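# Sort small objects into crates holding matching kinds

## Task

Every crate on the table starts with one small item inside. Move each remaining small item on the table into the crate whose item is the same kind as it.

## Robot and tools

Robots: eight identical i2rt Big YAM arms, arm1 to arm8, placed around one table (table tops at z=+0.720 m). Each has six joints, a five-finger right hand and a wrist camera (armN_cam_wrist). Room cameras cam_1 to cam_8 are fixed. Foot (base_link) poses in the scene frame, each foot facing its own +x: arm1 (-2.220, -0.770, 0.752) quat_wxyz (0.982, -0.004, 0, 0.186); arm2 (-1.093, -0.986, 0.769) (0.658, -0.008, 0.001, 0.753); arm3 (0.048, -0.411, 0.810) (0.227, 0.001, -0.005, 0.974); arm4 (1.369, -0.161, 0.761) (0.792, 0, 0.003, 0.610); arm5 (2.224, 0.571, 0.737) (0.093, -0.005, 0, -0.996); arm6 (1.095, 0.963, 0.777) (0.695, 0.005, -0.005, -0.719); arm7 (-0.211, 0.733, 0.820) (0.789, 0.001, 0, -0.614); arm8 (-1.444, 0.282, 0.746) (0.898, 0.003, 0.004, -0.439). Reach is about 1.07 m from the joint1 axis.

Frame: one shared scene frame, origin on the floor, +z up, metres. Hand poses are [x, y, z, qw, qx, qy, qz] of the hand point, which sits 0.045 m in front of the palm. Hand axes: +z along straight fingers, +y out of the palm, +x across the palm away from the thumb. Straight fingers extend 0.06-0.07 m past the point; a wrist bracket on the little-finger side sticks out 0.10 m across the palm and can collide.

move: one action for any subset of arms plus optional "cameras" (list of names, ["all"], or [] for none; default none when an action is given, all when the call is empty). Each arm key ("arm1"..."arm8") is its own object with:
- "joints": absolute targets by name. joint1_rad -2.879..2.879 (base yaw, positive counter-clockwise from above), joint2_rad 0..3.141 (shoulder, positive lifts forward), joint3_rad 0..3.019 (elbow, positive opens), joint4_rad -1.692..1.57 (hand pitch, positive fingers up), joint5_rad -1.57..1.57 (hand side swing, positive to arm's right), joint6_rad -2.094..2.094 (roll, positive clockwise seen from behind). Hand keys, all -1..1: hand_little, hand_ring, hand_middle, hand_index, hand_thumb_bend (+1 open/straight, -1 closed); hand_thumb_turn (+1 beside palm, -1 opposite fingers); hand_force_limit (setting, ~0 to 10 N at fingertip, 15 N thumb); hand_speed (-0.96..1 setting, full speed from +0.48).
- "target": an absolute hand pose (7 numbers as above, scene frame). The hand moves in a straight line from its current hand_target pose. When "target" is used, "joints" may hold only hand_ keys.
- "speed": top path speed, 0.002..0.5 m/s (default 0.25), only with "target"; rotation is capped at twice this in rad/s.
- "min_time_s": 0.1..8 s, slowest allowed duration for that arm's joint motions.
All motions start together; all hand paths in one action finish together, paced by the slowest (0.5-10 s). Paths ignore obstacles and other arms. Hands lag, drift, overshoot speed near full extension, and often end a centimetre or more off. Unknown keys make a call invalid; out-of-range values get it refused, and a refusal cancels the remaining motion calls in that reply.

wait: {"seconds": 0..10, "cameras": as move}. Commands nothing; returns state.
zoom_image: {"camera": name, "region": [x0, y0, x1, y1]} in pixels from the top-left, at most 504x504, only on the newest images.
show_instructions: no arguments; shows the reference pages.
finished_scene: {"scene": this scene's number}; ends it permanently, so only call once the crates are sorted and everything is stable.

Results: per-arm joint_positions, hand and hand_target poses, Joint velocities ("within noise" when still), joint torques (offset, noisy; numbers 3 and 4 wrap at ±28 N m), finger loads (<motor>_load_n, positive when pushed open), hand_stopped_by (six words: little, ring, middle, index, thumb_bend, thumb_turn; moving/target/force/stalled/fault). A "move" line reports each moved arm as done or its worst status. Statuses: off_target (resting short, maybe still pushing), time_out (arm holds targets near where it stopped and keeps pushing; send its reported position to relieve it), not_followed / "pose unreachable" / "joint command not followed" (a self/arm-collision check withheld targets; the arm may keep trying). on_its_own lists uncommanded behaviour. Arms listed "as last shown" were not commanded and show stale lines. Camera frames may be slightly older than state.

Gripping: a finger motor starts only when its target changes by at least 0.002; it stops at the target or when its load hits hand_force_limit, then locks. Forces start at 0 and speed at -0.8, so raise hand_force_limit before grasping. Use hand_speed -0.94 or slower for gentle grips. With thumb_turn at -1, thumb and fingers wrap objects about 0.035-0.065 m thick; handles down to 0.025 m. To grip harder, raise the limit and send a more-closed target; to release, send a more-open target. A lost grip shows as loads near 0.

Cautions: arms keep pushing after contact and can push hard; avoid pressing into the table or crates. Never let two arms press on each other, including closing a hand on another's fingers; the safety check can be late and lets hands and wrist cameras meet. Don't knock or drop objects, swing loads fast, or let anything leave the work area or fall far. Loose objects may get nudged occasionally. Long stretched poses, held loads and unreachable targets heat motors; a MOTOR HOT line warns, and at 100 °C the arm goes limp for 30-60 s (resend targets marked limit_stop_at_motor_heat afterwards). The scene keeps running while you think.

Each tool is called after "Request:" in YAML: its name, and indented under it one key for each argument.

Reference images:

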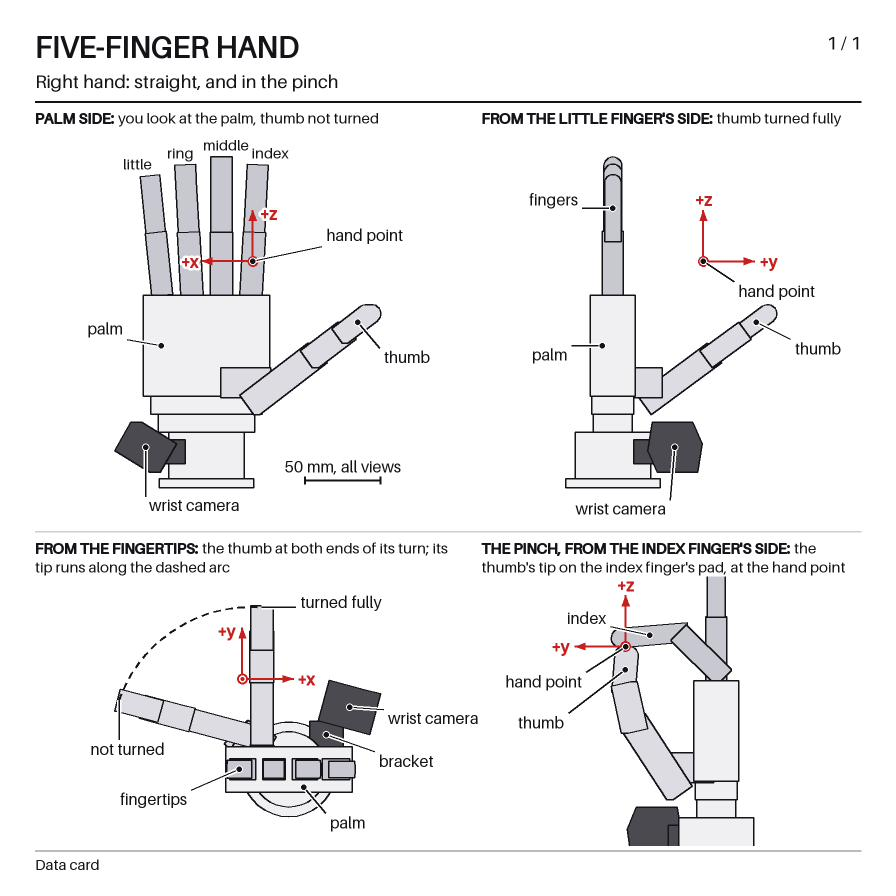

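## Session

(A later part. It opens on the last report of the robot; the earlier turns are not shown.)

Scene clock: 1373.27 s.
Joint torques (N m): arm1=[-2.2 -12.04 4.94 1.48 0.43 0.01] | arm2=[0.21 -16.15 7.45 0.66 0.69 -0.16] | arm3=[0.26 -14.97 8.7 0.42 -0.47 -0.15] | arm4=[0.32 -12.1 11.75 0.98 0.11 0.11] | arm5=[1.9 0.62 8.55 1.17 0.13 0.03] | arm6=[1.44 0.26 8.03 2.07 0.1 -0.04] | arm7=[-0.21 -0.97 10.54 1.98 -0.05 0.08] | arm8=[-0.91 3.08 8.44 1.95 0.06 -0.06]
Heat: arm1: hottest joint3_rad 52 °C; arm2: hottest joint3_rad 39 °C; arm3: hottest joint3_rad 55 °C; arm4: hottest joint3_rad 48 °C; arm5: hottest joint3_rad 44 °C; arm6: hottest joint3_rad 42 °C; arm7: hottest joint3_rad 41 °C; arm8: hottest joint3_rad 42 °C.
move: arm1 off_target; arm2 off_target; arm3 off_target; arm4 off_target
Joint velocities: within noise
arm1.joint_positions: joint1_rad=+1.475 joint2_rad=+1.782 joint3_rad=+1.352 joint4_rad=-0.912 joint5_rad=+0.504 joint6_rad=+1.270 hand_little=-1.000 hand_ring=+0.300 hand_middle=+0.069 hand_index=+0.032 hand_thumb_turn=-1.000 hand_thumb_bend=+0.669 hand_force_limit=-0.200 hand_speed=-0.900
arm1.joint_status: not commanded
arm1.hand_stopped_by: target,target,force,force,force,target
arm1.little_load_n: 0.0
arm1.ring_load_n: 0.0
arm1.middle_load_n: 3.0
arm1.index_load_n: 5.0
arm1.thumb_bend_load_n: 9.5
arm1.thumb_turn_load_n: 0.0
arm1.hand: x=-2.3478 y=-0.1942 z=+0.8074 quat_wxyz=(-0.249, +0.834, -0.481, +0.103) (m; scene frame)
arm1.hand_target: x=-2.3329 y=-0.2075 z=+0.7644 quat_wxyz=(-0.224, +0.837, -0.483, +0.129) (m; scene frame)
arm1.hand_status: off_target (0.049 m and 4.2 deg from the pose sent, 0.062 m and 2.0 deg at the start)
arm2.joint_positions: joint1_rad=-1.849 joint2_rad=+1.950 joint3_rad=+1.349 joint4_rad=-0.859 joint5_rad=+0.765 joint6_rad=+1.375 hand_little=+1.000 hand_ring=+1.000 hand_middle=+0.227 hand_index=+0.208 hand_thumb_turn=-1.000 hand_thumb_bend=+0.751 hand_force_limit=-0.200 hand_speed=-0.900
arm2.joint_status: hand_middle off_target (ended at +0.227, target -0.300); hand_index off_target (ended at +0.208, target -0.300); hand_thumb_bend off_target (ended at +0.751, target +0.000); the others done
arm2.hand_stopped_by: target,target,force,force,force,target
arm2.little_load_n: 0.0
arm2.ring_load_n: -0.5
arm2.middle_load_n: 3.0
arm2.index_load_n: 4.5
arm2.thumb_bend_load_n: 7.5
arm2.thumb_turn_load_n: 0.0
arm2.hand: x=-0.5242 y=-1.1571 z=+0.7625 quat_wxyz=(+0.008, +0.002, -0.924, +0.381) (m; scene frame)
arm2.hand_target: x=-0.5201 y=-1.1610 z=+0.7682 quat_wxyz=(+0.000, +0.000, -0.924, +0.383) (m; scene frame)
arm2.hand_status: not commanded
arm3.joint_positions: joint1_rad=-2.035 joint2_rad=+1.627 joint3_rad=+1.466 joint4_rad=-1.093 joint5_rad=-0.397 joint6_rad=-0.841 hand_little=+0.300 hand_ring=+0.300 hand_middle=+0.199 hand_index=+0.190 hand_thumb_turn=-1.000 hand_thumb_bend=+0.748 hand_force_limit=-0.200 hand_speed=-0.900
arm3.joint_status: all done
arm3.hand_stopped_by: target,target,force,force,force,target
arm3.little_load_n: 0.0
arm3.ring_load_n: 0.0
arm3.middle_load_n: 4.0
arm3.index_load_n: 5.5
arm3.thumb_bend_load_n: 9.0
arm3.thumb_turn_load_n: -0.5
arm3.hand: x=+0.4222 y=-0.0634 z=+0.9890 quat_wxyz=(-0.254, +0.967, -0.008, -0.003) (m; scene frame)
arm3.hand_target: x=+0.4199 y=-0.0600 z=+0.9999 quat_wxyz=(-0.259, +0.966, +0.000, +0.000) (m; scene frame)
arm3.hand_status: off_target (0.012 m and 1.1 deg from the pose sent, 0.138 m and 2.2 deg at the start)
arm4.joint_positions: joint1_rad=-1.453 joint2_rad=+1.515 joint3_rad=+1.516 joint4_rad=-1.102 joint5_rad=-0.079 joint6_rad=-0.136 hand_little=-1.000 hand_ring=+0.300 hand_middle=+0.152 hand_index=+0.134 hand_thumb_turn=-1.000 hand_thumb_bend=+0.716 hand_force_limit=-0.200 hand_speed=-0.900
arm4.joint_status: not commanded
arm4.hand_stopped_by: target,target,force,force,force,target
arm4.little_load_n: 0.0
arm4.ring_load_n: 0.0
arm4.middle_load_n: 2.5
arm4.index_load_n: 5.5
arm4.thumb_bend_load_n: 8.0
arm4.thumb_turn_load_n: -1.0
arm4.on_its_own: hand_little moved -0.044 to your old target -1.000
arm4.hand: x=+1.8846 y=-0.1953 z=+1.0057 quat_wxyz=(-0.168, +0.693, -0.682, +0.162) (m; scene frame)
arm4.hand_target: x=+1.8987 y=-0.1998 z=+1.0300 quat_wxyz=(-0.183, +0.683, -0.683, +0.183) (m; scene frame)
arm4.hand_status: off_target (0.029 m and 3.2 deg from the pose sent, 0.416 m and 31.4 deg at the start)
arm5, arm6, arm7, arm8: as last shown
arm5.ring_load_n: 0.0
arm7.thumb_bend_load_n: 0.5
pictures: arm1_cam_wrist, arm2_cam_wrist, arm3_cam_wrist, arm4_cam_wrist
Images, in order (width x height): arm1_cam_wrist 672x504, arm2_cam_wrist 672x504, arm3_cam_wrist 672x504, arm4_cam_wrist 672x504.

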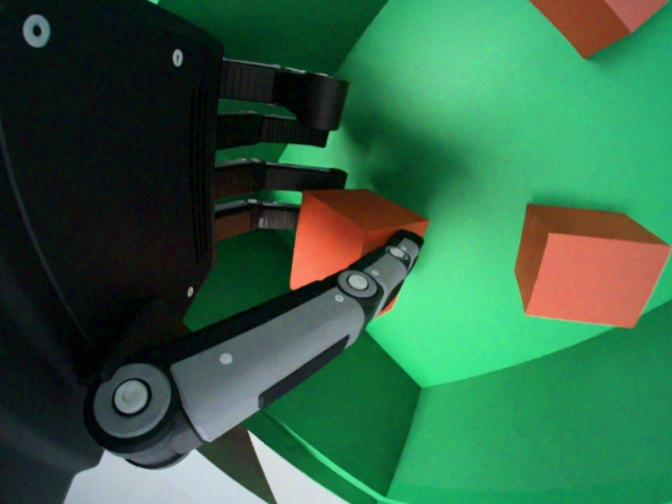

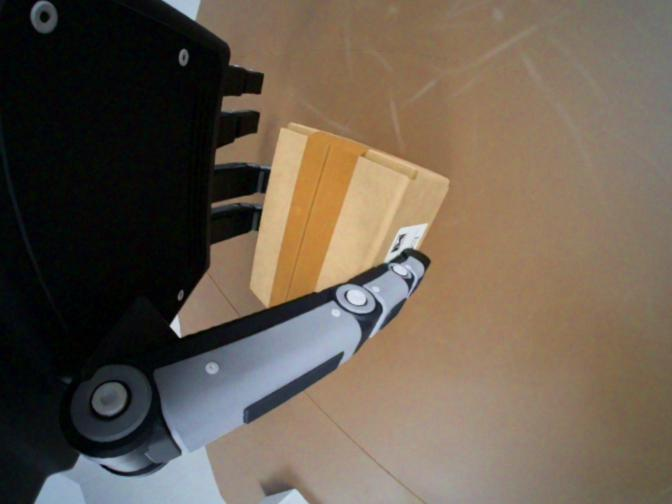

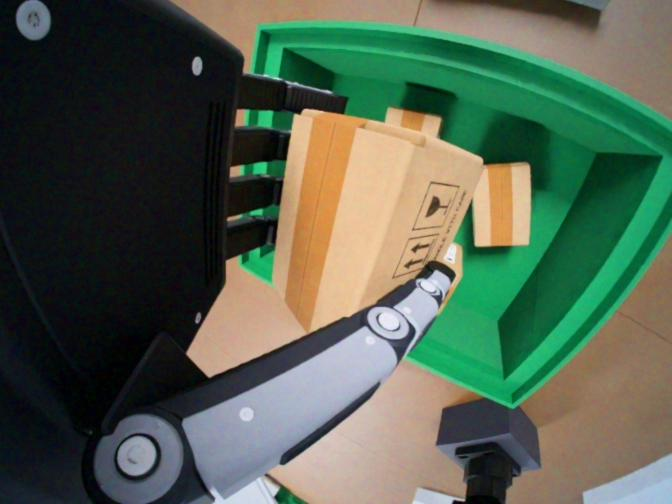

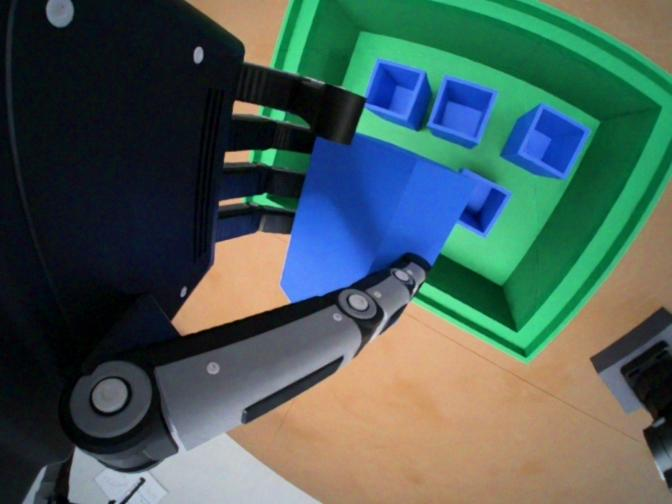

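Request:
move:
  arm1: {"target": [-2.357, -0.225, 0.772, 0.2241, -0.8365, 0.4829, -0.1294]}
  arm2: {"target": [-0.52, -1.15, 0.98, 0, 0, 0.9239, -0.3827]}
  arm3: {"target": [0.362, 0.022, 0.94, 0.2588, -0.9659, 0, 0]}
  cameras: ["arm1_cam_wrist", "arm2_cam_wrist", "arm3_cam_wrist", "cam_7"]

Request:
zoom_image:
  camera: "cam_7"
  region: [210, 430, 340, 504]

Scene clock: 1410.77 s.
Joint torques (N m): arm1=[0.62 -14.68 6.38 0.42 0.44 0.09] | arm2=[1.38 -15.27 14.12 -0.29 0.77 0.08] | arm3=[-0.21 -13.63 7.12 2.02 -0.16 0] | arm4=[-0.03 -12.69 11.75 1.01 0.07 0.1] | arm5=[1.96 0.56 8.58 1.17 0.12 0.04] | arm6=[1.44 0.15 8.05 2.06 0.08 -0.03] | arm7=[0.56 -1.03 10.3 1.89 -0.06 0.07] | arm8=[-0.91 3.08 8.44 1.96 0.06 -0.06]
Heat: arm1: hottest joint3_rad 48 °C; arm2: hottest joint3_rad 39 °C; arm3: hottest joint3_rad 56 °C; arm4: hottest joint3_rad 57 °C; arm5: hottest joint3_rad 43 °C; arm6: hottest joint3_rad 42 °C; arm7: hottest joint3_rad 41 °C; arm8: hottest joint3_rad 42 °C.
move: arm1 off_target; arm2 off_target; arm3 done
Joint velocities: within noise
arm1.joint_positions: joint1_rad=+1.499 joint2_rad=+1.790 joint3_rad=+1.310 joint4_rad=-0.925 joint5_rad=+0.512 joint6_rad=+1.322 hand_little=-1.000 hand_ring=+0.300 hand_middle=+0.069 hand_index=+0.032 hand_thumb_turn=-1.000 hand_thumb_bend=+0.669 hand_force_limit=-0.200 hand_speed=-0.900
arm1.joint_status: not commanded
arm1.hand_stopped_by: target,target,force,force,force,target
arm1.little_load_n: 0.0
arm1.ring_load_n: 0.0
arm1.middle_load_n: 2.5
arm1.index_load_n: 5.0
arm1.thumb_bend_load_n: 9.5
arm1.thumb_turn_load_n: 0.0
arm1.hand: x=-2.3534 y=-0.2149 z=+0.7867 quat_wxyz=(-0.235, +0.832, -0.488, +0.118) (m; scene frame)
arm1.hand_target: x=-2.3567 y=-0.2252 z=+0.7723 quat_wxyz=(-0.224, +0.837, -0.483, +0.129) (m; scene frame)
arm1.hand_status: off_target (0.018 m and 2.0 deg from the pose sent, 0.048 m and 4.2 deg at the start)
arm2.joint_positions: joint1_rad=-1.848 joint2_rad=+1.766 joint3_rad=+1.612 joint4_rad=-1.357 joint5_rad=+0.764 joint6_rad=+1.375 hand_little=+1.000 hand_ring=+1.000 hand_middle=+0.227 hand_index=+0.208 hand_thumb_turn=-1.000 hand_thumb_bend=+0.751 hand_force_limit=-0.200 hand_speed=-0.900
arm2.joint_status: not commanded
arm2.hand_stopped_by: target,target,force,force,force,target
arm2.little_load_n: -0.5
arm2.ring_load_n: 0.0
arm2.middle_load_n: 3.0
arm2.index_load_n: 4.0
arm2.thumb_bend_load_n: 7.5
arm2.thumb_turn_load_n: -0.5
arm2.hand: x=-0.5395 y=-1.1521 z=+0.9494 quat_wxyz=(+0.031, +0.012, -0.925, +0.377) (m; scene frame)
arm2.hand_target: x=-0.5217 y=-1.1496 z=+0.9802 quat_wxyz=(-0.001, +0.000, -0.924, +0.383) (m; scene frame)
arm2.hand_status: off_target (0.036 m and 3.8 deg from the pose sent, 0.218 m and 0.9 deg at the start; pose on its path clipped on 5 of 53 steps)
arm3.joint_positions: joint1_rad=-1.838 joint2_rad=+1.660 joint3_rad=+1.389 joint4_rad=-0.902 joint5_rad=-0.333 joint6_rad=-0.664 hand_little=+0.300 hand_ring=+0.300 hand_middle=+0.199 hand_index=+0.190 hand_thumb_turn=-1.000 hand_thumb_bend=+0.748 hand_force_limit=-0.200 hand_speed=-0.900
arm3.joint_status: not commanded
arm3.hand_stopped_by: target,target,force,force,force,target
arm3.little_load_n: 0.0
arm3.ring_load_n: 0.0
arm3.middle_load_n: 3.5
arm3.index_load_n: 6.0
arm3.thumb_bend_load_n: 9.0
arm3.thumb_turn_load_n: -0.5
arm3.hand: x=+0.3614 y=+0.0191 z=+0.9473 quat_wxyz=(-0.259, +0.966, +0.004, +0.000) (m; scene frame)
arm3.hand_target: x=+0.3620 y=+0.0218 z=+0.9401 quat_wxyz=(-0.259, +0.966, +0.000, +0.000) (m; scene frame)
arm3.hand_status: done (0.008 m and 0.5 deg from the pose sent, 0.115 m and 1.1 deg at the start)
arm4.joint_positions: joint1_rad=-1.453 joint2_rad=+1.515 joint3_rad=+1.516 joint4_rad=-1.102 joint5_rad=-0.079 joint6_rad=-0.136 hand_little=-1.000 hand_ring=+0.300 hand_middle=+0.152 hand_index=+0.134 hand_thumb_turn=-1.000 hand_thumb_bend=+0.716 hand_force_limit=-0.200 hand_speed=-0.900
arm4.joint_status: not commanded
arm4.hand_stopped_by: target,target,force,force,force,target
arm4.little_load_n: 0.0
arm4.ring_load_n: 0.0
arm4.middle_load_n: 2.5
arm4.index_load_n: 5.5
arm4.thumb_bend_load_n: 8.0
arm4.thumb_turn_load_n: -1.5
arm4.hand: x=+1.8846 y=-0.1953 z=+1.0057 quat_wxyz=(-0.168, +0.693, -0.682, +0.162) (m; scene frame)
arm4.hand_target: x=+1.8987 y=-0.1998 z=+1.0300 quat_wxyz=(-0.183, +0.683, -0.683, +0.183) (m; scene frame)
arm4.hand_status: not commanded
arm5, arm6, arm7, arm8: as last shown
arm6.middle_load_n: 0.5
arm7.thumb_bend_load_n: 0.0
pictures: arm1_cam_wrist, arm2_cam_wrist, arm3_cam_wrist, cam_7
Images, in order (width x height): arm1_cam_wrist 672x504, arm2_cam_wrist 672x504, arm3_cam_wrist 672x504, cam_7 672x504.

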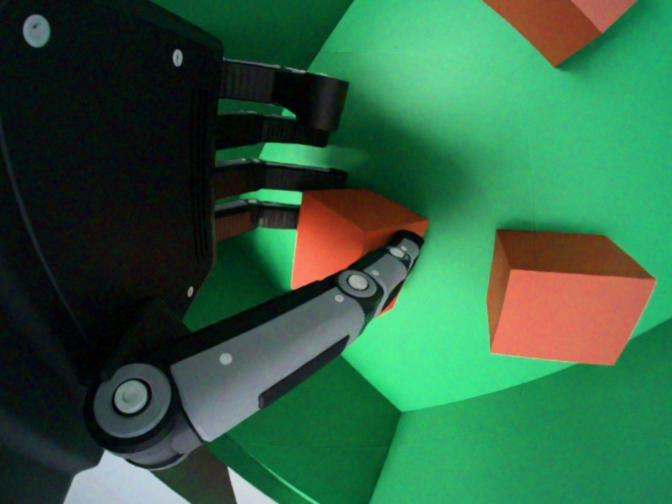

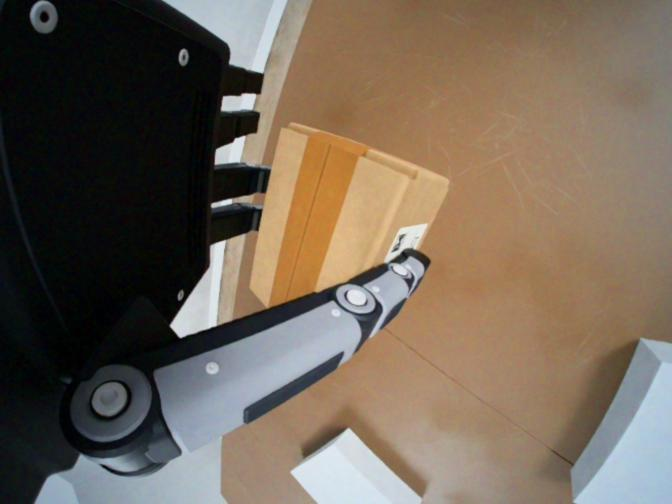

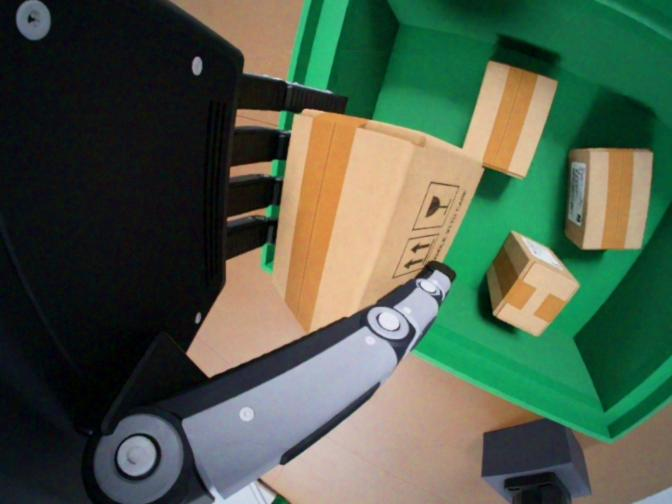

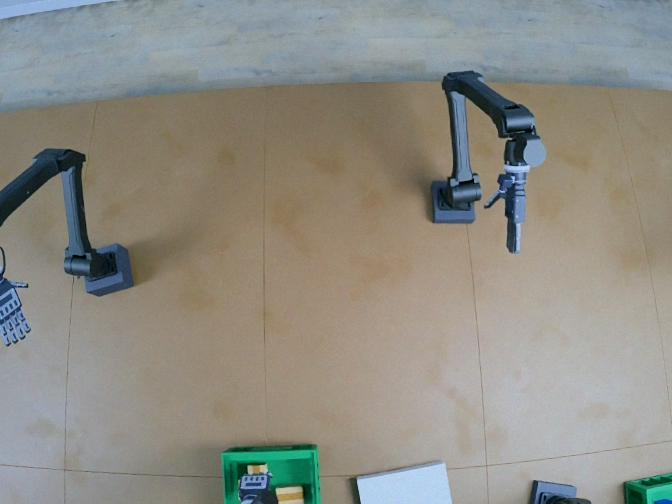

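Scaled by 3.877.

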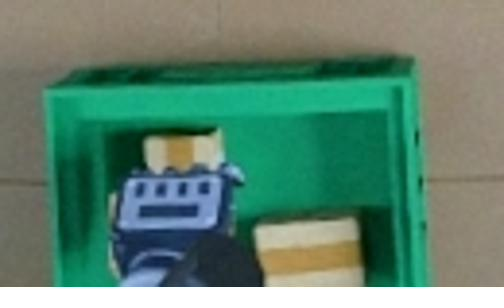

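Request:
move:
  arm1: {"joints": {"hand_speed": -0.7, "hand_index": 0.7, "hand_middle": 0.7, "hand_thumb_bend": 1}}
  arm2: {"joints": {"joint1_rad": -1.4, "joint2_rad": 0.63, "joint3_rad": 1.35, "joint4_rad": -1.4, "joint5_rad": 0, "joint6_rad": 0}, "min_time_s": 5}
  arm3: {"target": [0.362, 0.022, 0.822, 0.2588, -0.9659, 0, 0], "speed": 0.1}
  arm4: {"target": [1.905, -0.20, 0.92, 0.183, -0.683, 0.683, -0.183], "speed": 0.15}
  cameras: ["arm1_cam_wrist", "arm3_cam_wrist", "arm4_cam_wrist", "cam_4", "cam_7"]

Request:
zoom_image:
  camera: "cam_4"
  region: [270, 60, 420, 170]

Request:
zoom_image:
  camera: "cam_7"
  region: [210, 430, 340, 504]

Scene clock: 1433.43 s.
Joint torques (N m): arm1=[-0.03 -14.86 6.41 0.43 0.44 0.08] | arm2=[1.55 2.49 8.05 1.16 -0.01 -0.13] | arm3=[-0.26 -13.27 5.94 2.1 -0.15 -0.03] | arm4=[0.21 -11.99 7.83 1.73 0.1 0.12] | arm5=[1.85 0.5 8.54 1.14 0.13 0.03] | arm6=[1.44 0.32 8.09 2.06 0.09 -0.03] | arm7=[0.44 -0.62 10.51 2 -0.08 0.06] | arm8=[-0.91 3.08 8.44 1.96 0.06 -0.06]
Heat: arm1: hottest joint3_rad 49 °C; arm2: hottest joint3_rad 42 °C; arm3: hottest joint3_rad 54 °C; arm4: hottest joint3_rad 57 °C; arm5: hottest joint3_rad 43 °C; arm6: hottest joint3_rad 42 °C; arm7: hottest joint3_rad 41 °C; arm8: hottest joint3_rad 42 °C.
move: arm1 done; arm2 done; arm3 off_target; arm4 done
Joint velocities: within noise
arm1.joint_positions: joint1_rad=+1.506 joint2_rad=+1.790 joint3_rad=+1.310 joint4_rad=-0.927 joint5_rad=+0.512 joint6_rad=+1.323 hand_little=-1.000 hand_ring=+0.300 hand_middle=+0.700 hand_index=+0.700 hand_thumb_turn=-1.000 hand_thumb_bend=+1.000 hand_force_limit=-0.200 hand_speed=-0.700
arm1.joint_status: all done
arm1.hand_stopped_by: target,target,target,target,target,target
arm1.little_load_n: 0.0
arm1.ring_load_n: 0.0
arm1.middle_load_n: 0.0
arm1.index_load_n: 0.0
arm1.thumb_bend_load_n: 0.0
arm1.thumb_turn_load_n: 0.0
arm1.hand: x=-2.3571 y=-0.2162 z=+0.7866 quat_wxyz=(-0.235, +0.834, -0.485, +0.118) (m; scene frame)
arm1.hand_target: x=-2.3567 y=-0.2252 z=+0.7723 quat_wxyz=(-0.224, +0.837, -0.483, +0.129) (m; scene frame)
arm1.hand_status: not commanded
arm2.joint_positions: joint1_rad=-1.409 joint2_rad=+0.634 joint3_rad=+1.347 joint4_rad=-1.397 joint5_rad=+0.003 joint6_rad=+0.010 hand_little=+1.000 hand_ring=+1.000 hand_middle=+0.227 hand_index=+0.208 hand_thumb_turn=-1.000 hand_thumb_bend=+0.751 hand_force_limit=-0.200 hand_speed=-0.900
arm2.joint_status: all done
arm2.hand_stopped_by: target,target,force,force,force,target
arm2.little_load_n: 0.0
arm2.ring_load_n: 0.0
arm2.middle_load_n: 3.0
arm2.index_load_n: 4.5
arm2.thumb_bend_load_n: 7.5
arm2.thumb_turn_load_n: -0.5
arm2.hand: x=-0.8995 y=-0.8887 z=+1.2136 quat_wxyz=(-0.344, +0.724, -0.538, +0.261) (m; scene frame)
arm2.hand_target: x=-0.9025 y=-0.8877 z=+1.2148 quat_wxyz=(-0.346, +0.729, -0.530, +0.261) (m; scene frame)
arm2.hand_status: not commanded
arm3.joint_positions: joint1_rad=-1.838 joint2_rad=+1.775 joint3_rad=+1.226 joint4_rad=-0.610 joint5_rad=-0.334 joint6_rad=-0.661 hand_little=+0.300 hand_ring=+0.300 hand_middle=+0.199 hand_index=+0.190 hand_thumb_turn=-1.000 hand_thumb_bend=+0.748 hand_force_limit=-0.200 hand_speed=-0.900
arm3.joint_status: not commanded
arm3.hand_stopped_by: target,target,force,force,force,target
arm3.little_load_n: 0.0
arm3.ring_load_n: 0.5
arm3.middle_load_n: 4.0
arm3.index_load_n: 5.0
arm3.thumb_bend_load_n: 9.5
arm3.thumb_turn_load_n: -0.5
arm3.hand: x=+0.3636 y=+0.0232 z=+0.8369 quat_wxyz=(-0.264, +0.964, +0.004, +0.004) (m; scene frame)
arm3.hand_target: x=+0.3618 y=+0.0216 z=+0.8223 quat_wxyz=(-0.259, +0.966, +0.000, +0.000) (m; scene frame)
arm3.hand_status: off_target (0.015 m and 0.9 deg from the pose sent, 0.125 m and 0.5 deg at the start)
arm4.joint_positions: joint1_rad=-1.453 joint2_rad=+1.551 joint3_rad=+1.329 joint4_rad=-0.835 joint5_rad=-0.078 joint6_rad=-0.134 hand_little=-1.000 hand_ring=+0.300 hand_middle=+0.152 hand_index=+0.134 hand_thumb_turn=-1.000 hand_thumb_bend=+0.716 hand_force_limit=-0.200 hand_speed=-0.900
arm4.joint_status: not commanded
arm4.hand_stopped_by: target,target,force,force,force,target
arm4.little_load_n: 0.0
arm4.ring_load_n: 0.0
arm4.middle_load_n: 2.5
arm4.index_load_n: 5.5
arm4.thumb_bend_load_n: 8.0
arm4.thumb_turn_load_n: -1.0
arm4.hand: x=+1.8997 y=-0.1980 z=+0.9220 quat_wxyz=(-0.180, +0.689, -0.679, +0.179) (m; scene frame)
arm4.hand_target: x=+1.9049 y=-0.2000 z=+0.9200 quat_wxyz=(-0.183, +0.683, -0.683, +0.183) (m; scene frame)
arm4.hand_status: done (0.006 m and 1.0 deg from the pose sent, 0.088 m and 3.2 deg at the start)
arm5, arm6, arm7, arm8: as last shown
arm5.index_load_n: -0.5
arm6.middle_load_n: 0.0
pictures: arm1_cam_wrist, arm3_cam_wrist, arm4_cam_wrist, cam_4, cam_7
Images, in order (width x height): arm1_cam_wrist 672x504, arm3_cam_wrist 672x504, arm4_cam_wrist 672x504, cam_4 672x504, cam_7 672x504.

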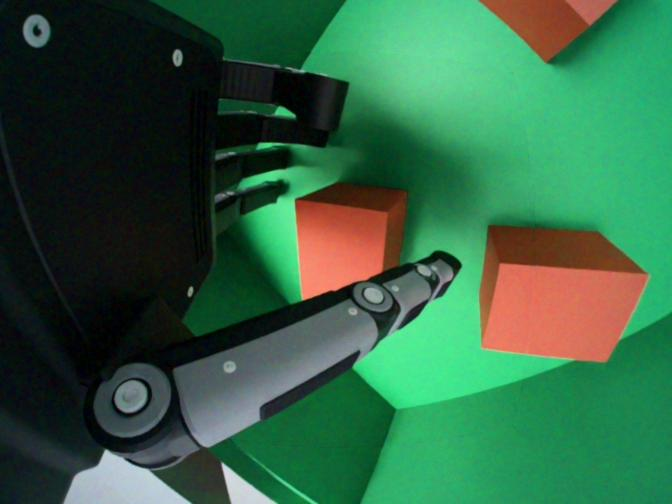

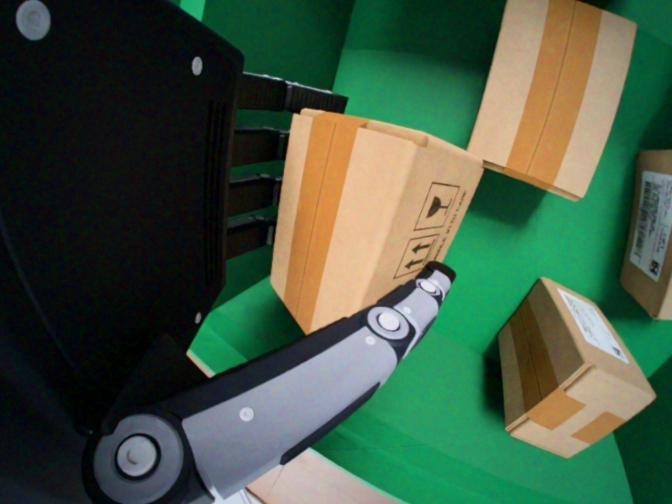

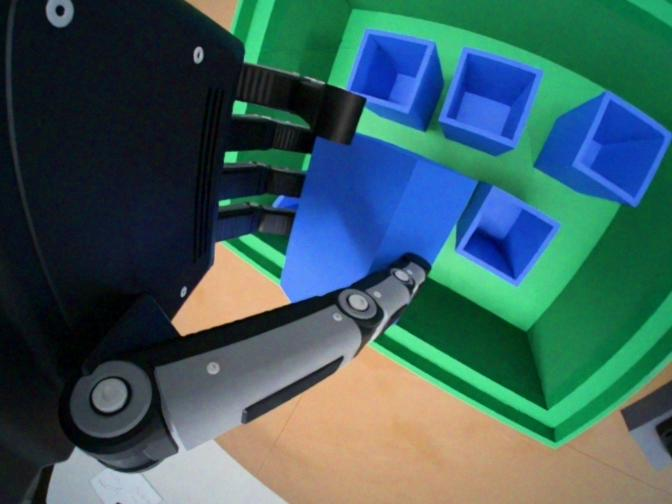

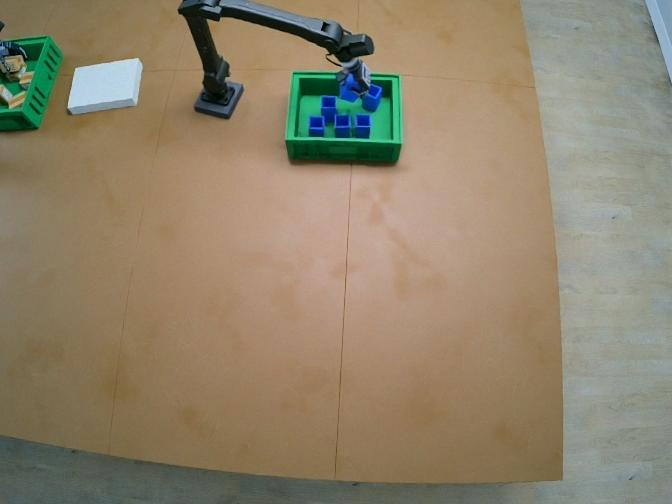

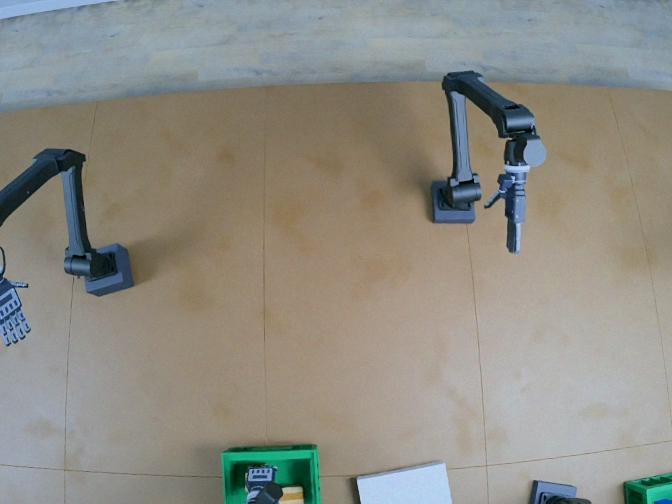

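Scaled by 3.360.

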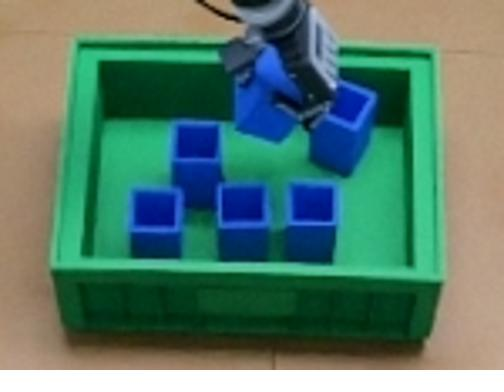

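Scaled by 3.877.

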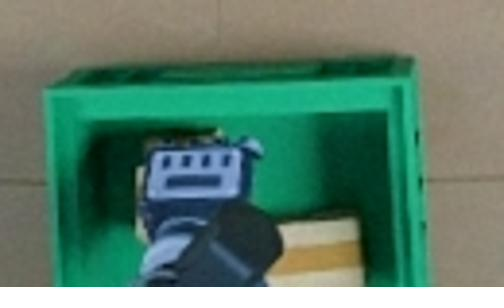

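Request:
move:
  arm1: {"target": [-2.345, -0.205, 1.0, 0.2241, -0.8365, 0.4829, -0.1294]}
  arm2: {"target": [-0.362, -0.900, 0.96, 0.4234, -0.8135, 0.3537, -0.1841]}
  arm3: {"target": [0.362, 0.020, 0.810, 0.2588, -0.9659, 0, 0], "speed": 0.1}
  arm4: {"target": [1.899, -0.192, 0.792, 0.183, -0.683, 0.683, -0.183], "speed": 0.12}
  cameras: ["arm1_cam_wrist", "arm2_cam_wrist", "arm3_cam_wrist", "arm4_cam_wrist"]

Scene clock: 1454.87 s.
Joint torques (N m): arm1=[-1.44 -15.56 12.44 0.32 0.27 -0.1] | arm2=[0.09 -18.9 15.39 0.77 -0.51 -0.13] | arm3=[-0.56 -12.4 5.16 2.44 -0.1 -0.11] | arm4=[0.91 -12.45 6.86 1.72 0.1 0.11] | arm5=[1.9 0.56 8.58 1.18 0.13 0.03] | arm6=[1.44 0.26 8.05 2.09 0.09 -0.03] | arm7=[0.73 -1.14 10.36 2.06 -0.06 0.08] | arm8=[-0.91 3.02 8.46 1.95 0.06 -0.06]
Heat: arm1: hottest joint3_rad 49 °C; arm2: hottest joint3_rad 41 °C; arm3: hottest joint3_rad 51 °C; arm4: hottest joint3_rad 51 °C; arm5: hottest joint3_rad 43 °C; arm6: hottest joint3_rad 42 °C; arm7: hottest joint3_rad 41 °C; arm8: hottest joint3_rad 42 °C.
move: arm1 off_target; arm2 off_target; arm3 off_target; arm4 done
Joint velocities: within noise
arm1.joint_positions: joint1_rad=+1.490 joint2_rad=+1.700 joint3_rad=+1.724 joint4_rad=-1.488 joint5_rad=+0.512 joint6_rad=+1.301 hand_little=-1.000 hand_ring=+0.300 hand_middle=+0.700 hand_index=+0.700 hand_thumb_turn=-1.000 hand_thumb_bend=+1.000 hand_force_limit=-0.200 hand_speed=-0.700
arm1.joint_status: not commanded
arm1.hand_stopped_by: target,target,target,target,target,target
arm1.little_load_n: 0.0
arm1.ring_load_n: 0.0
arm1.middle_load_n: 0.0
arm1.index_load_n: 0.0
arm1.thumb_bend_load_n: 0.5
arm1.thumb_turn_load_n: 0.0
arm1.hand: x=-2.3470 y=-0.2188 z=+0.9807 quat_wxyz=(-0.214, +0.840, -0.477, +0.143) (m; scene frame)
arm1.hand_target: x=-2.3448 y=-0.2059 z=+1.0001 quat_wxyz=(-0.225, +0.836, -0.483, +0.129) (m; scene frame)
arm1.hand_status: off_target (0.024 m and 2.1 deg from the pose sent, 0.214 m and 1.9 deg at the start)
arm2.joint_positions: joint1_rad=-1.737 joint2_rad=+1.975 joint3_rad=+1.756 joint4_rad=-0.633 joint5_rad=-0.622 joint6_rad=-0.504 hand_little=+1.000 hand_ring=+1.000 hand_middle=+0.227 hand_index=+0.208 hand_thumb_turn=-1.000 hand_thumb_bend=+0.751 hand_force_limit=-0.200 hand_speed=-0.900
arm2.joint_status: not commanded
arm2.hand_stopped_by: target,target,force,force,force,target
arm2.little_load_n: 0.0
arm2.ring_load_n: 0.0
arm2.middle_load_n: 3.0
arm2.index_load_n: 4.5
arm2.thumb_bend_load_n: 7.5
arm2.thumb_turn_load_n: -0.5
arm2.hand: x=-0.3827 y=-0.8953 z=+0.9242 quat_wxyz=(-0.412, +0.818, -0.370, +0.155) (m; scene frame)
arm2.hand_target: x=-0.3645 y=-0.9000 z=+0.9602 quat_wxyz=(-0.423, +0.813, -0.354, +0.184) (m; scene frame)
arm2.hand_status: off_target (0.042 m and 4.1 deg from the pose sent, 0.594 m and 26.8 deg at the start)
arm3.joint_positions: joint1_rad=-1.838 joint2_rad=+1.776 joint3_rad=+1.219 joint4_rad=-0.587 joint5_rad=-0.337 joint6_rad=-0.656 hand_little=+0.300 hand_ring=+0.300 hand_middle=+0.199 hand_index=+0.190 hand_thumb_turn=-1.000 hand_thumb_bend=+0.748 hand_force_limit=-0.200 hand_speed=-0.900
arm3.joint_status: not commanded
arm3.hand_stopped_by: target,target,force,force,force,target
arm3.little_load_n: 0.0
arm3.ring_load_n: 0.0
arm3.middle_load_n: 2.5
arm3.index_load_n: 3.0
arm3.thumb_bend_load_n: 11.0
arm3.thumb_turn_load_n: 0.0
arm3.hand: x=+0.3647 y=+0.0257 z=+0.8352 quat_wxyz=(-0.270, +0.963, +0.003, +0.007) (m; scene frame)
arm3.hand_target: x=+0.3615 y=+0.0193 z=+0.8109 quat_wxyz=(-0.259, +0.966, +0.000, +0.000) (m; scene frame)
arm3.hand_status: off_target (0.026 m and 1.7 deg from the pose sent, 0.027 m and 0.9 deg at the start)
arm4.joint_positions: joint1_rad=-1.449 joint2_rad=+1.663 joint3_rad=+1.108 joint4_rad=-0.497 joint5_rad=-0.070 joint6_rad=-0.121 hand_little=-1.000 hand_ring=+0.300 hand_middle=+0.152 hand_index=+0.134 hand_thumb_turn=-1.000 hand_thumb_bend=+0.716 hand_force_limit=-0.200 hand_speed=-0.900
arm4.joint_status: not commanded
arm4.hand_stopped_by: target,target,force,force,force,target
arm4.little_load_n: 0.0
arm4.ring_load_n: 0.0
arm4.middle_load_n: 2.5
arm4.index_load_n: 6.0
arm4.thumb_bend_load_n: 8.0
arm4.thumb_turn_load_n: -1.0
arm4.hand: x=+1.8950 y=-0.1963 z=+0.7964 quat_wxyz=(-0.180, +0.685, -0.682, +0.182) (m; scene frame)
arm4.hand_target: x=+1.8988 y=-0.1919 z=+0.7919 quat_wxyz=(-0.183, +0.683, -0.683, +0.183) (m; scene frame)
arm4.hand_status: done (0.007 m and 0.4 deg from the pose sent, 0.130 m and 1.0 deg at the start)
arm5.joint_positions: joint1_rad=-0.015 joint2_rad=+0.635 joint3_rad=+1.354 joint4_rad=-1.394 joint5_rad=-0.003 joint6_rad=-0.009 hand_little=+1.000 hand_ring=+1.000 hand_middle=+0.700 hand_index=+0.700 hand_thumb_turn=-1.000 hand_thumb_bend=+1.000 hand_force_limit=-0.200 hand_speed=-0.600
arm5.joint_status: not commanded
arm5.hand_stopped_by: target,target,target,target,target,target
arm5.little_load_n: 0.0
arm5.ring_load_n: 0.0
arm5.middle_load_n: 0.0
arm5.index_load_n: 0.0
arm5.thumb_bend_load_n: 0.0
arm5.thumb_turn_load_n: 0.0
arm5.hand: x=+2.0199 y=+0.5043 z=+1.1858 quat_wxyz=(+0.282, -0.575, -0.691, +0.334) (m; scene frame)
arm5.hand_target: x=+2.0234 y=+0.5016 z=+1.1841 quat_wxyz=(+0.278, -0.574, -0.694, +0.335) (m; scene frame)
arm5.hand_status: not commanded
arm6.joint_positions: joint1_rad=+0.158 joint2_rad=+0.617 joint3_rad=+1.346 joint4_rad=-1.226 joint5_rad=+0.123 joint6_rad=-1.438 hand_little=+1.000 hand_ring=+1.000 hand_middle=+1.000 hand_index=+1.000 hand_thumb_turn=+1.000 hand_thumb_bend=+1.000 hand_force_limit=+0.000 hand_speed=-0.800
arm6.joint_status: not commanded
arm6.hand_stopped_by: target,target,target,target,target,target
arm6.little_load_n: 0.0
arm6.ring_load_n: 0.0
arm6.middle_load_n: 0.0
arm6.index_load_n: 0.0
arm6.thumb_bend_load_n: 0.0
arm6.thumb_turn_load_n: 0.0
arm6.hand: x=+1.0394 y=+0.7070 z=+1.2777 quat_wxyz=(+0.349, +0.579, -0.634, +0.375) (m; scene frame)
arm6.hand_target: x=+1.0391 y=+0.7082 z=+1.2905 quat_wxyz=(+0.356, +0.573, -0.630, +0.385) (m; scene frame)
arm6.hand_status: not commanded
arm7.joint_positions: joint1_rad=-0.389 joint2_rad=+0.647 joint3_rad=+1.338 joint4_rad=-1.438 joint5_rad=-0.120 joint6_rad=-1.352 hand_little=+1.000 hand_ring=+1.000 hand_middle=+1.000 hand_index=+1.000 hand_thumb_turn=+1.000 hand_thumb_bend=+1.000 hand_force_limit=+0.000 hand_speed=-0.800
arm7.joint_status: not commanded
arm7.hand_stopped_by: target,target,target,target,target,target
arm7.little_load_n: 0.0
arm7.ring_load_n: 0.0
arm7.middle_load_n: 0.0
arm7.index_load_n: 0.0
arm7.thumb_bend_load_n: 0.0
arm7.thumb_turn_load_n: 0.0
arm7.hand: x=-0.2721 y=+0.5129 z=+1.2583 quat_wxyz=(+0.230, +0.540, -0.739, +0.330) (m; scene frame)
arm7.hand_target: x=-0.2721 y=+0.5130 z=+1.2669 quat_wxyz=(+0.237, +0.538, -0.735, +0.337) (m; scene frame)
arm7.hand_status: not commanded
arm8.joint_positions: joint1_rad=+0.337 joint2_rad=+0.576 joint3_rad=+1.350 joint4_rad=-1.192 joint5_rad=+0.072 joint6_rad=-1.074 hand_little=+1.000 hand_ring=+1.000 hand_middle=+1.000 hand_index=+1.000 hand_thumb_turn=+1.000 hand_thumb_bend=+1.000 hand_force_limit=+0.000 hand_speed=-0.800
arm8.joint_status: not commanded
arm8.hand_stopped_by: target,target,target,target,target,target
arm8.little_load_n: 0.0
arm8.ring_load_n: 0.0
arm8.middle_load_n: 0.0
arm8.index_load_n: 0.0
arm8.thumb_bend_load_n: 0.0
arm8.thumb_turn_load_n: 0.0
arm8.hand: x=-1.2728 y=+0.1065 z=+1.2457 quat_wxyz=(+0.049, +0.713, -0.446, +0.539) (m; scene frame)
arm8.hand_target: x=-1.2743 y=+0.1075 z=+1.2545 quat_wxyz=(+0.049, +0.708, -0.443, +0.548) (m; scene frame)
arm8.hand_status: not commanded
pictures: arm1_cam_wrist, arm2_cam_wrist, arm3_cam_wrist, arm4_cam_wrist
Images, in order (width x height): arm1_cam_wrist 672x504, arm2_cam_wrist 672x504, arm3_cam_wrist 672x504, arm4_cam_wrist 672x504.

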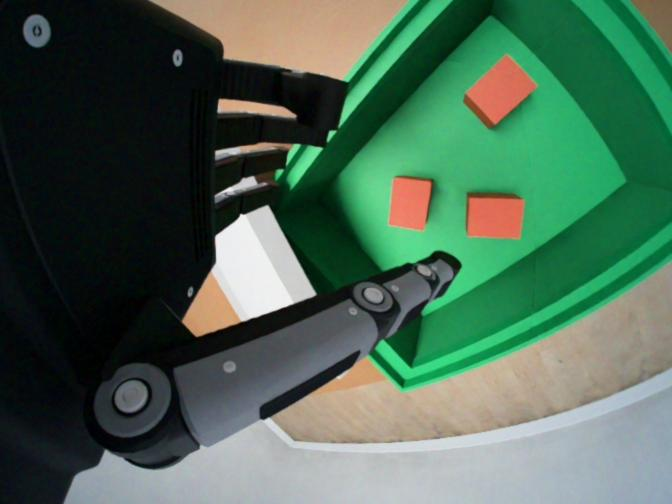

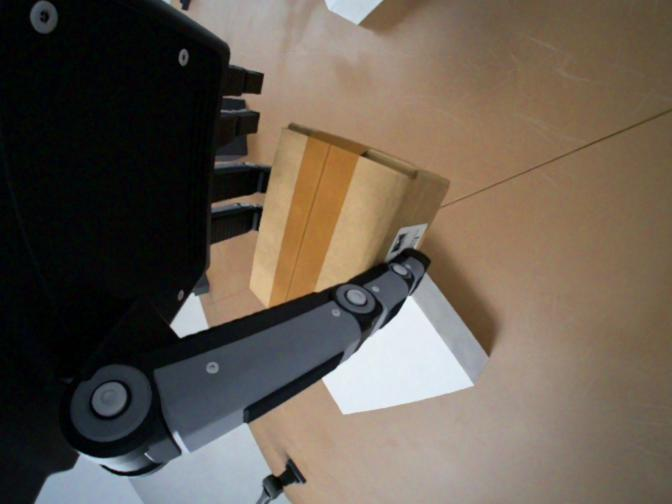

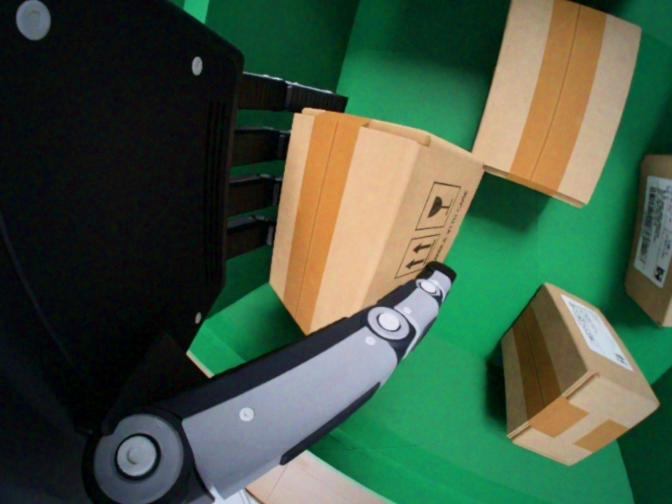

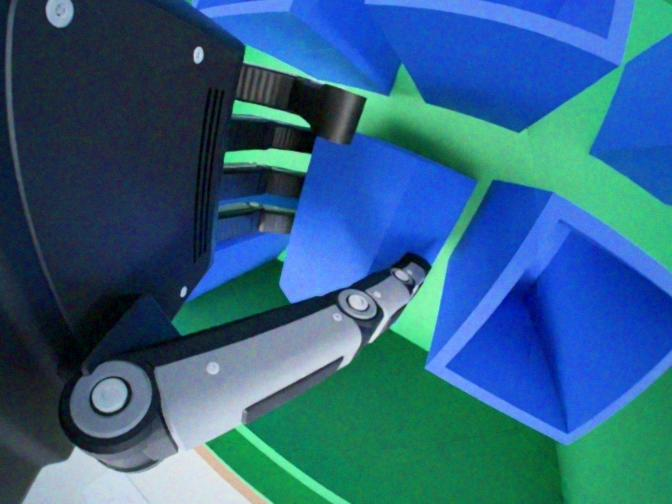

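Request:
move:
  arm2: {"target": [-0.360, -0.908, 0.785, 0.4234, -0.8135, 0.3537, -0.1841]}
  arm3: {"joints": {"hand_speed": -0.7, "hand_index": 0.7, "hand_middle": 0.7, "hand_thumb_bend": 1}}
  arm4: {"joints": {"hand_speed": -0.7, "hand_index": 0.7, "hand_middle": 0.7, "hand_thumb_bend": 1}}
  arm1: {"joints": {"joint1_rad": 0.4, "joint2_rad": 0.63, "joint3_rad": 1.35, "joint4_rad": -1.4, "joint5_rad": 0, "joint6_rad": 0, "hand_little": 1, "hand_ring": 1}, "min_time_s": 5}
  cameras: ["arm2_cam_wrist", "arm3_cam_wrist", "arm4_cam_wrist"]

Scene clock: 1471.87 s.
Joint torques (N m): arm1=[-1.49 1.14 6.19 2.17 -0.13 -0.1] | arm2=[-0.09 -21.07 8.98 1.91 -0.34 -0.09] | arm3=[0.26 -11.63 5.45 2.02 -0.3 -0.12] | arm4=[1.03 -12.28 6.83 1.61 0.05 0.13] | arm5=[1.9 0.56 8.58 1.2 0.13 0.04] | arm6=[1.32 0.21 8.08 2.07 0.09 -0.02] | arm7=[0.79 -0.85 10.3 1.91 -0.02 0.06] | arm8=[-0.91 3.08 8.46 1.95 0.06 -0.06]
Heat: arm1: hottest joint3_rad 50 °C; arm2: hottest joint3_rad 43 °C; arm3: hottest joint3_rad 50 °C; arm4: hottest joint3_rad 49 °C; arm5: hottest joint3_rad 43 °C; arm6: hottest joint3_rad 42 °C; arm7: hottest joint3_rad 41 °C; arm8: hottest joint3_rad 42 °C.
move: arm1 done; arm2 off_target; arm3 done; arm4 done
Joint velocities: within noise
arm1.joint_positions: joint1_rad=+0.411 joint2_rad=+0.635 joint3_rad=+1.365 joint4_rad=-1.413 joint5_rad=+0.003 joint6_rad=+0.008 hand_little=+1.000 hand_ring=+1.000 hand_middle=+0.700 hand_index=+0.700 hand_thumb_turn=-1.000 hand_thumb_bend=+1.000 hand_force_limit=-0.200 hand_speed=-0.700
arm1.joint_status: all done
arm1.hand_stopped_by: target,target,target,target,target,target
arm1.little_load_n: 0.0
arm1.ring_load_n: 0.0
arm1.middle_load_n: 0.0
arm1.index_load_n: 0.0
arm1.thumb_bend_load_n: 0.0
arm1.thumb_turn_load_n: 0.0
arm1.hand: x=-2.0919 y=-0.5949 z=+1.1993 quat_wxyz=(-0.394, +0.834, -0.348, +0.166) (m; scene frame)
arm1.hand_target: x=-2.0889 y=-0.5952 z=+1.1954 quat_wxyz=(-0.394, +0.834, -0.349, +0.169) (m; scene frame)
arm1.hand_status: not commanded
arm2.joint_positions: joint1_rad=-1.744 joint2_rad=+2.153 joint3_rad=+1.604 joint4_rad=-0.290 joint5_rad=-0.632 joint6_rad=-0.515 hand_little=+1.000 hand_ring=+1.000 hand_middle=+0.227 hand_index=+0.208 hand_thumb_turn=-1.000 hand_thumb_bend=+0.750 hand_force_limit=-0.200 hand_speed=-0.900
arm2.joint_status: not commanded
arm2.hand_stopped_by: target,target,force,force,force,target
arm2.little_load_n: 0.0
arm2.ring_load_n: 0.0
arm2.middle_load_n: 0.5
arm2.index_load_n: 0.5
arm2.thumb_bend_load_n: 1.0
arm2.thumb_turn_load_n: 0.0
arm2.hand: x=-0.3714 y=-0.9019 z=+0.7670 quat_wxyz=(-0.416, +0.818, -0.364, +0.162) (m; scene frame)
arm2.hand_target: x=-0.3604 y=-0.9080 z=+0.7852 quat_wxyz=(-0.423, +0.814, -0.354, +0.184) (m; scene frame)
arm2.hand_status: off_target (0.022 m and 3.0 deg from the pose sent, 0.142 m and 4.1 deg at the start)
arm3.joint_positions: joint1_rad=-1.848 joint2_rad=+1.767 joint3_rad=+1.216 joint4_rad=-0.578 joint5_rad=-0.332 joint6_rad=-0.656 hand_little=+0.300 hand_ring=+0.300 hand_middle=+0.699 hand_index=+0.700 hand_thumb_turn=-1.000 hand_thumb_bend=+1.000 hand_force_limit=-0.200 hand_speed=-0.700
arm3.joint_status: all done
arm3.hand_stopped_by: target,target,target,target,target,target
arm3.little_load_n: 0.0
arm3.ring_load_n: 0.0
arm3.middle_load_n: -2.0
arm3.index_load_n: 0.0
arm3.thumb_bend_load_n: 0.0
arm3.thumb_turn_load_n: 0.0
arm3.hand: x=+0.3711 y=+0.0235 z=+0.8390 quat_wxyz=(-0.275, +0.961, -0.001, +0.015) (m; scene frame)
arm3.hand_target: x=+0.3613 y=+0.0192 z=+0.8109 quat_wxyz=(-0.259, +0.966, +0.000, +0.000) (m; scene frame)
arm3.hand_status: not commanded
arm4.joint_positions: joint1_rad=-1.449 joint2_rad=+1.663 joint3_rad=+1.108 joint4_rad=-0.495 joint5_rad=-0.068 joint6_rad=-0.120 hand_little=-1.000 hand_ring=+0.300 hand_middle=+0.700 hand_index=+0.700 hand_thumb_turn=-1.000 hand_thumb_bend=+1.000 hand_force_limit=-0.200 hand_speed=-0.700
arm4.joint_status: all done
arm4.hand_stopped_by: target,target,target,target,target,target
arm4.little_load_n: 0.0
arm4.ring_load_n: 0.0
arm4.middle_load_n: 0.0
arm4.index_load_n: -0.5
arm4.thumb_bend_load_n: 0.0
arm4.thumb_turn_load_n: 0.0
arm4.hand: x=+1.8954 y=-0.1966 z=+0.7965 quat_wxyz=(-0.180, +0.684, -0.682, +0.183) (m; scene frame)
arm4.hand_target: x=+1.8988 y=-0.1920 z=+0.7920 quat_wxyz=(-0.183, +0.683, -0.683, +0.183) (m; scene frame)
arm4.hand_status: not commanded
arm5, arm6, arm7, arm8: as last shown
arm6.thumb_bend_load_n: -0.5
pictures: arm2_cam_wrist, arm3_cam_wrist, arm4_cam_wrist
Images, in order (width x height): arm2_cam_wrist 672x504, arm3_cam_wrist 672x504, arm4_cam_wrist 672x504.

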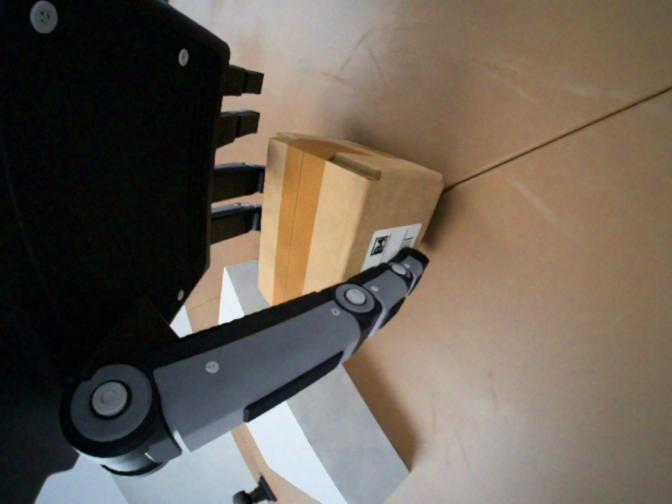

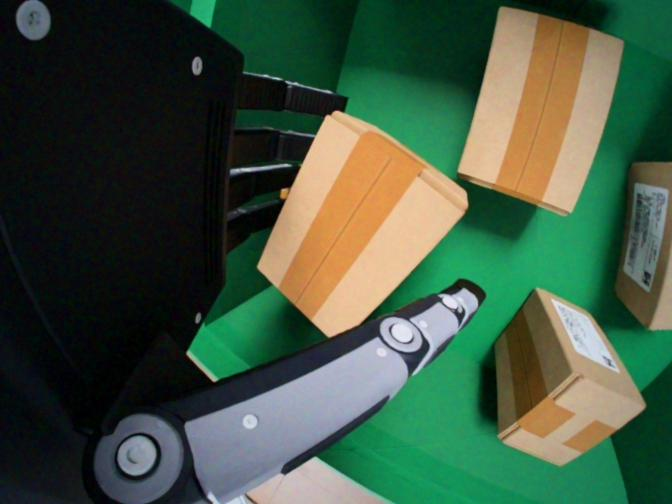

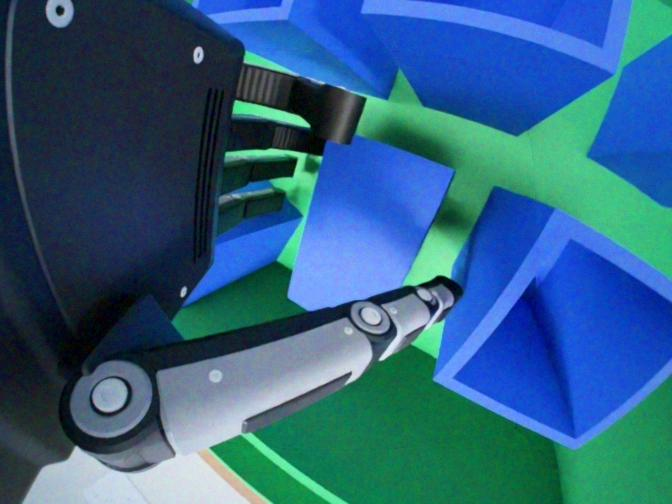

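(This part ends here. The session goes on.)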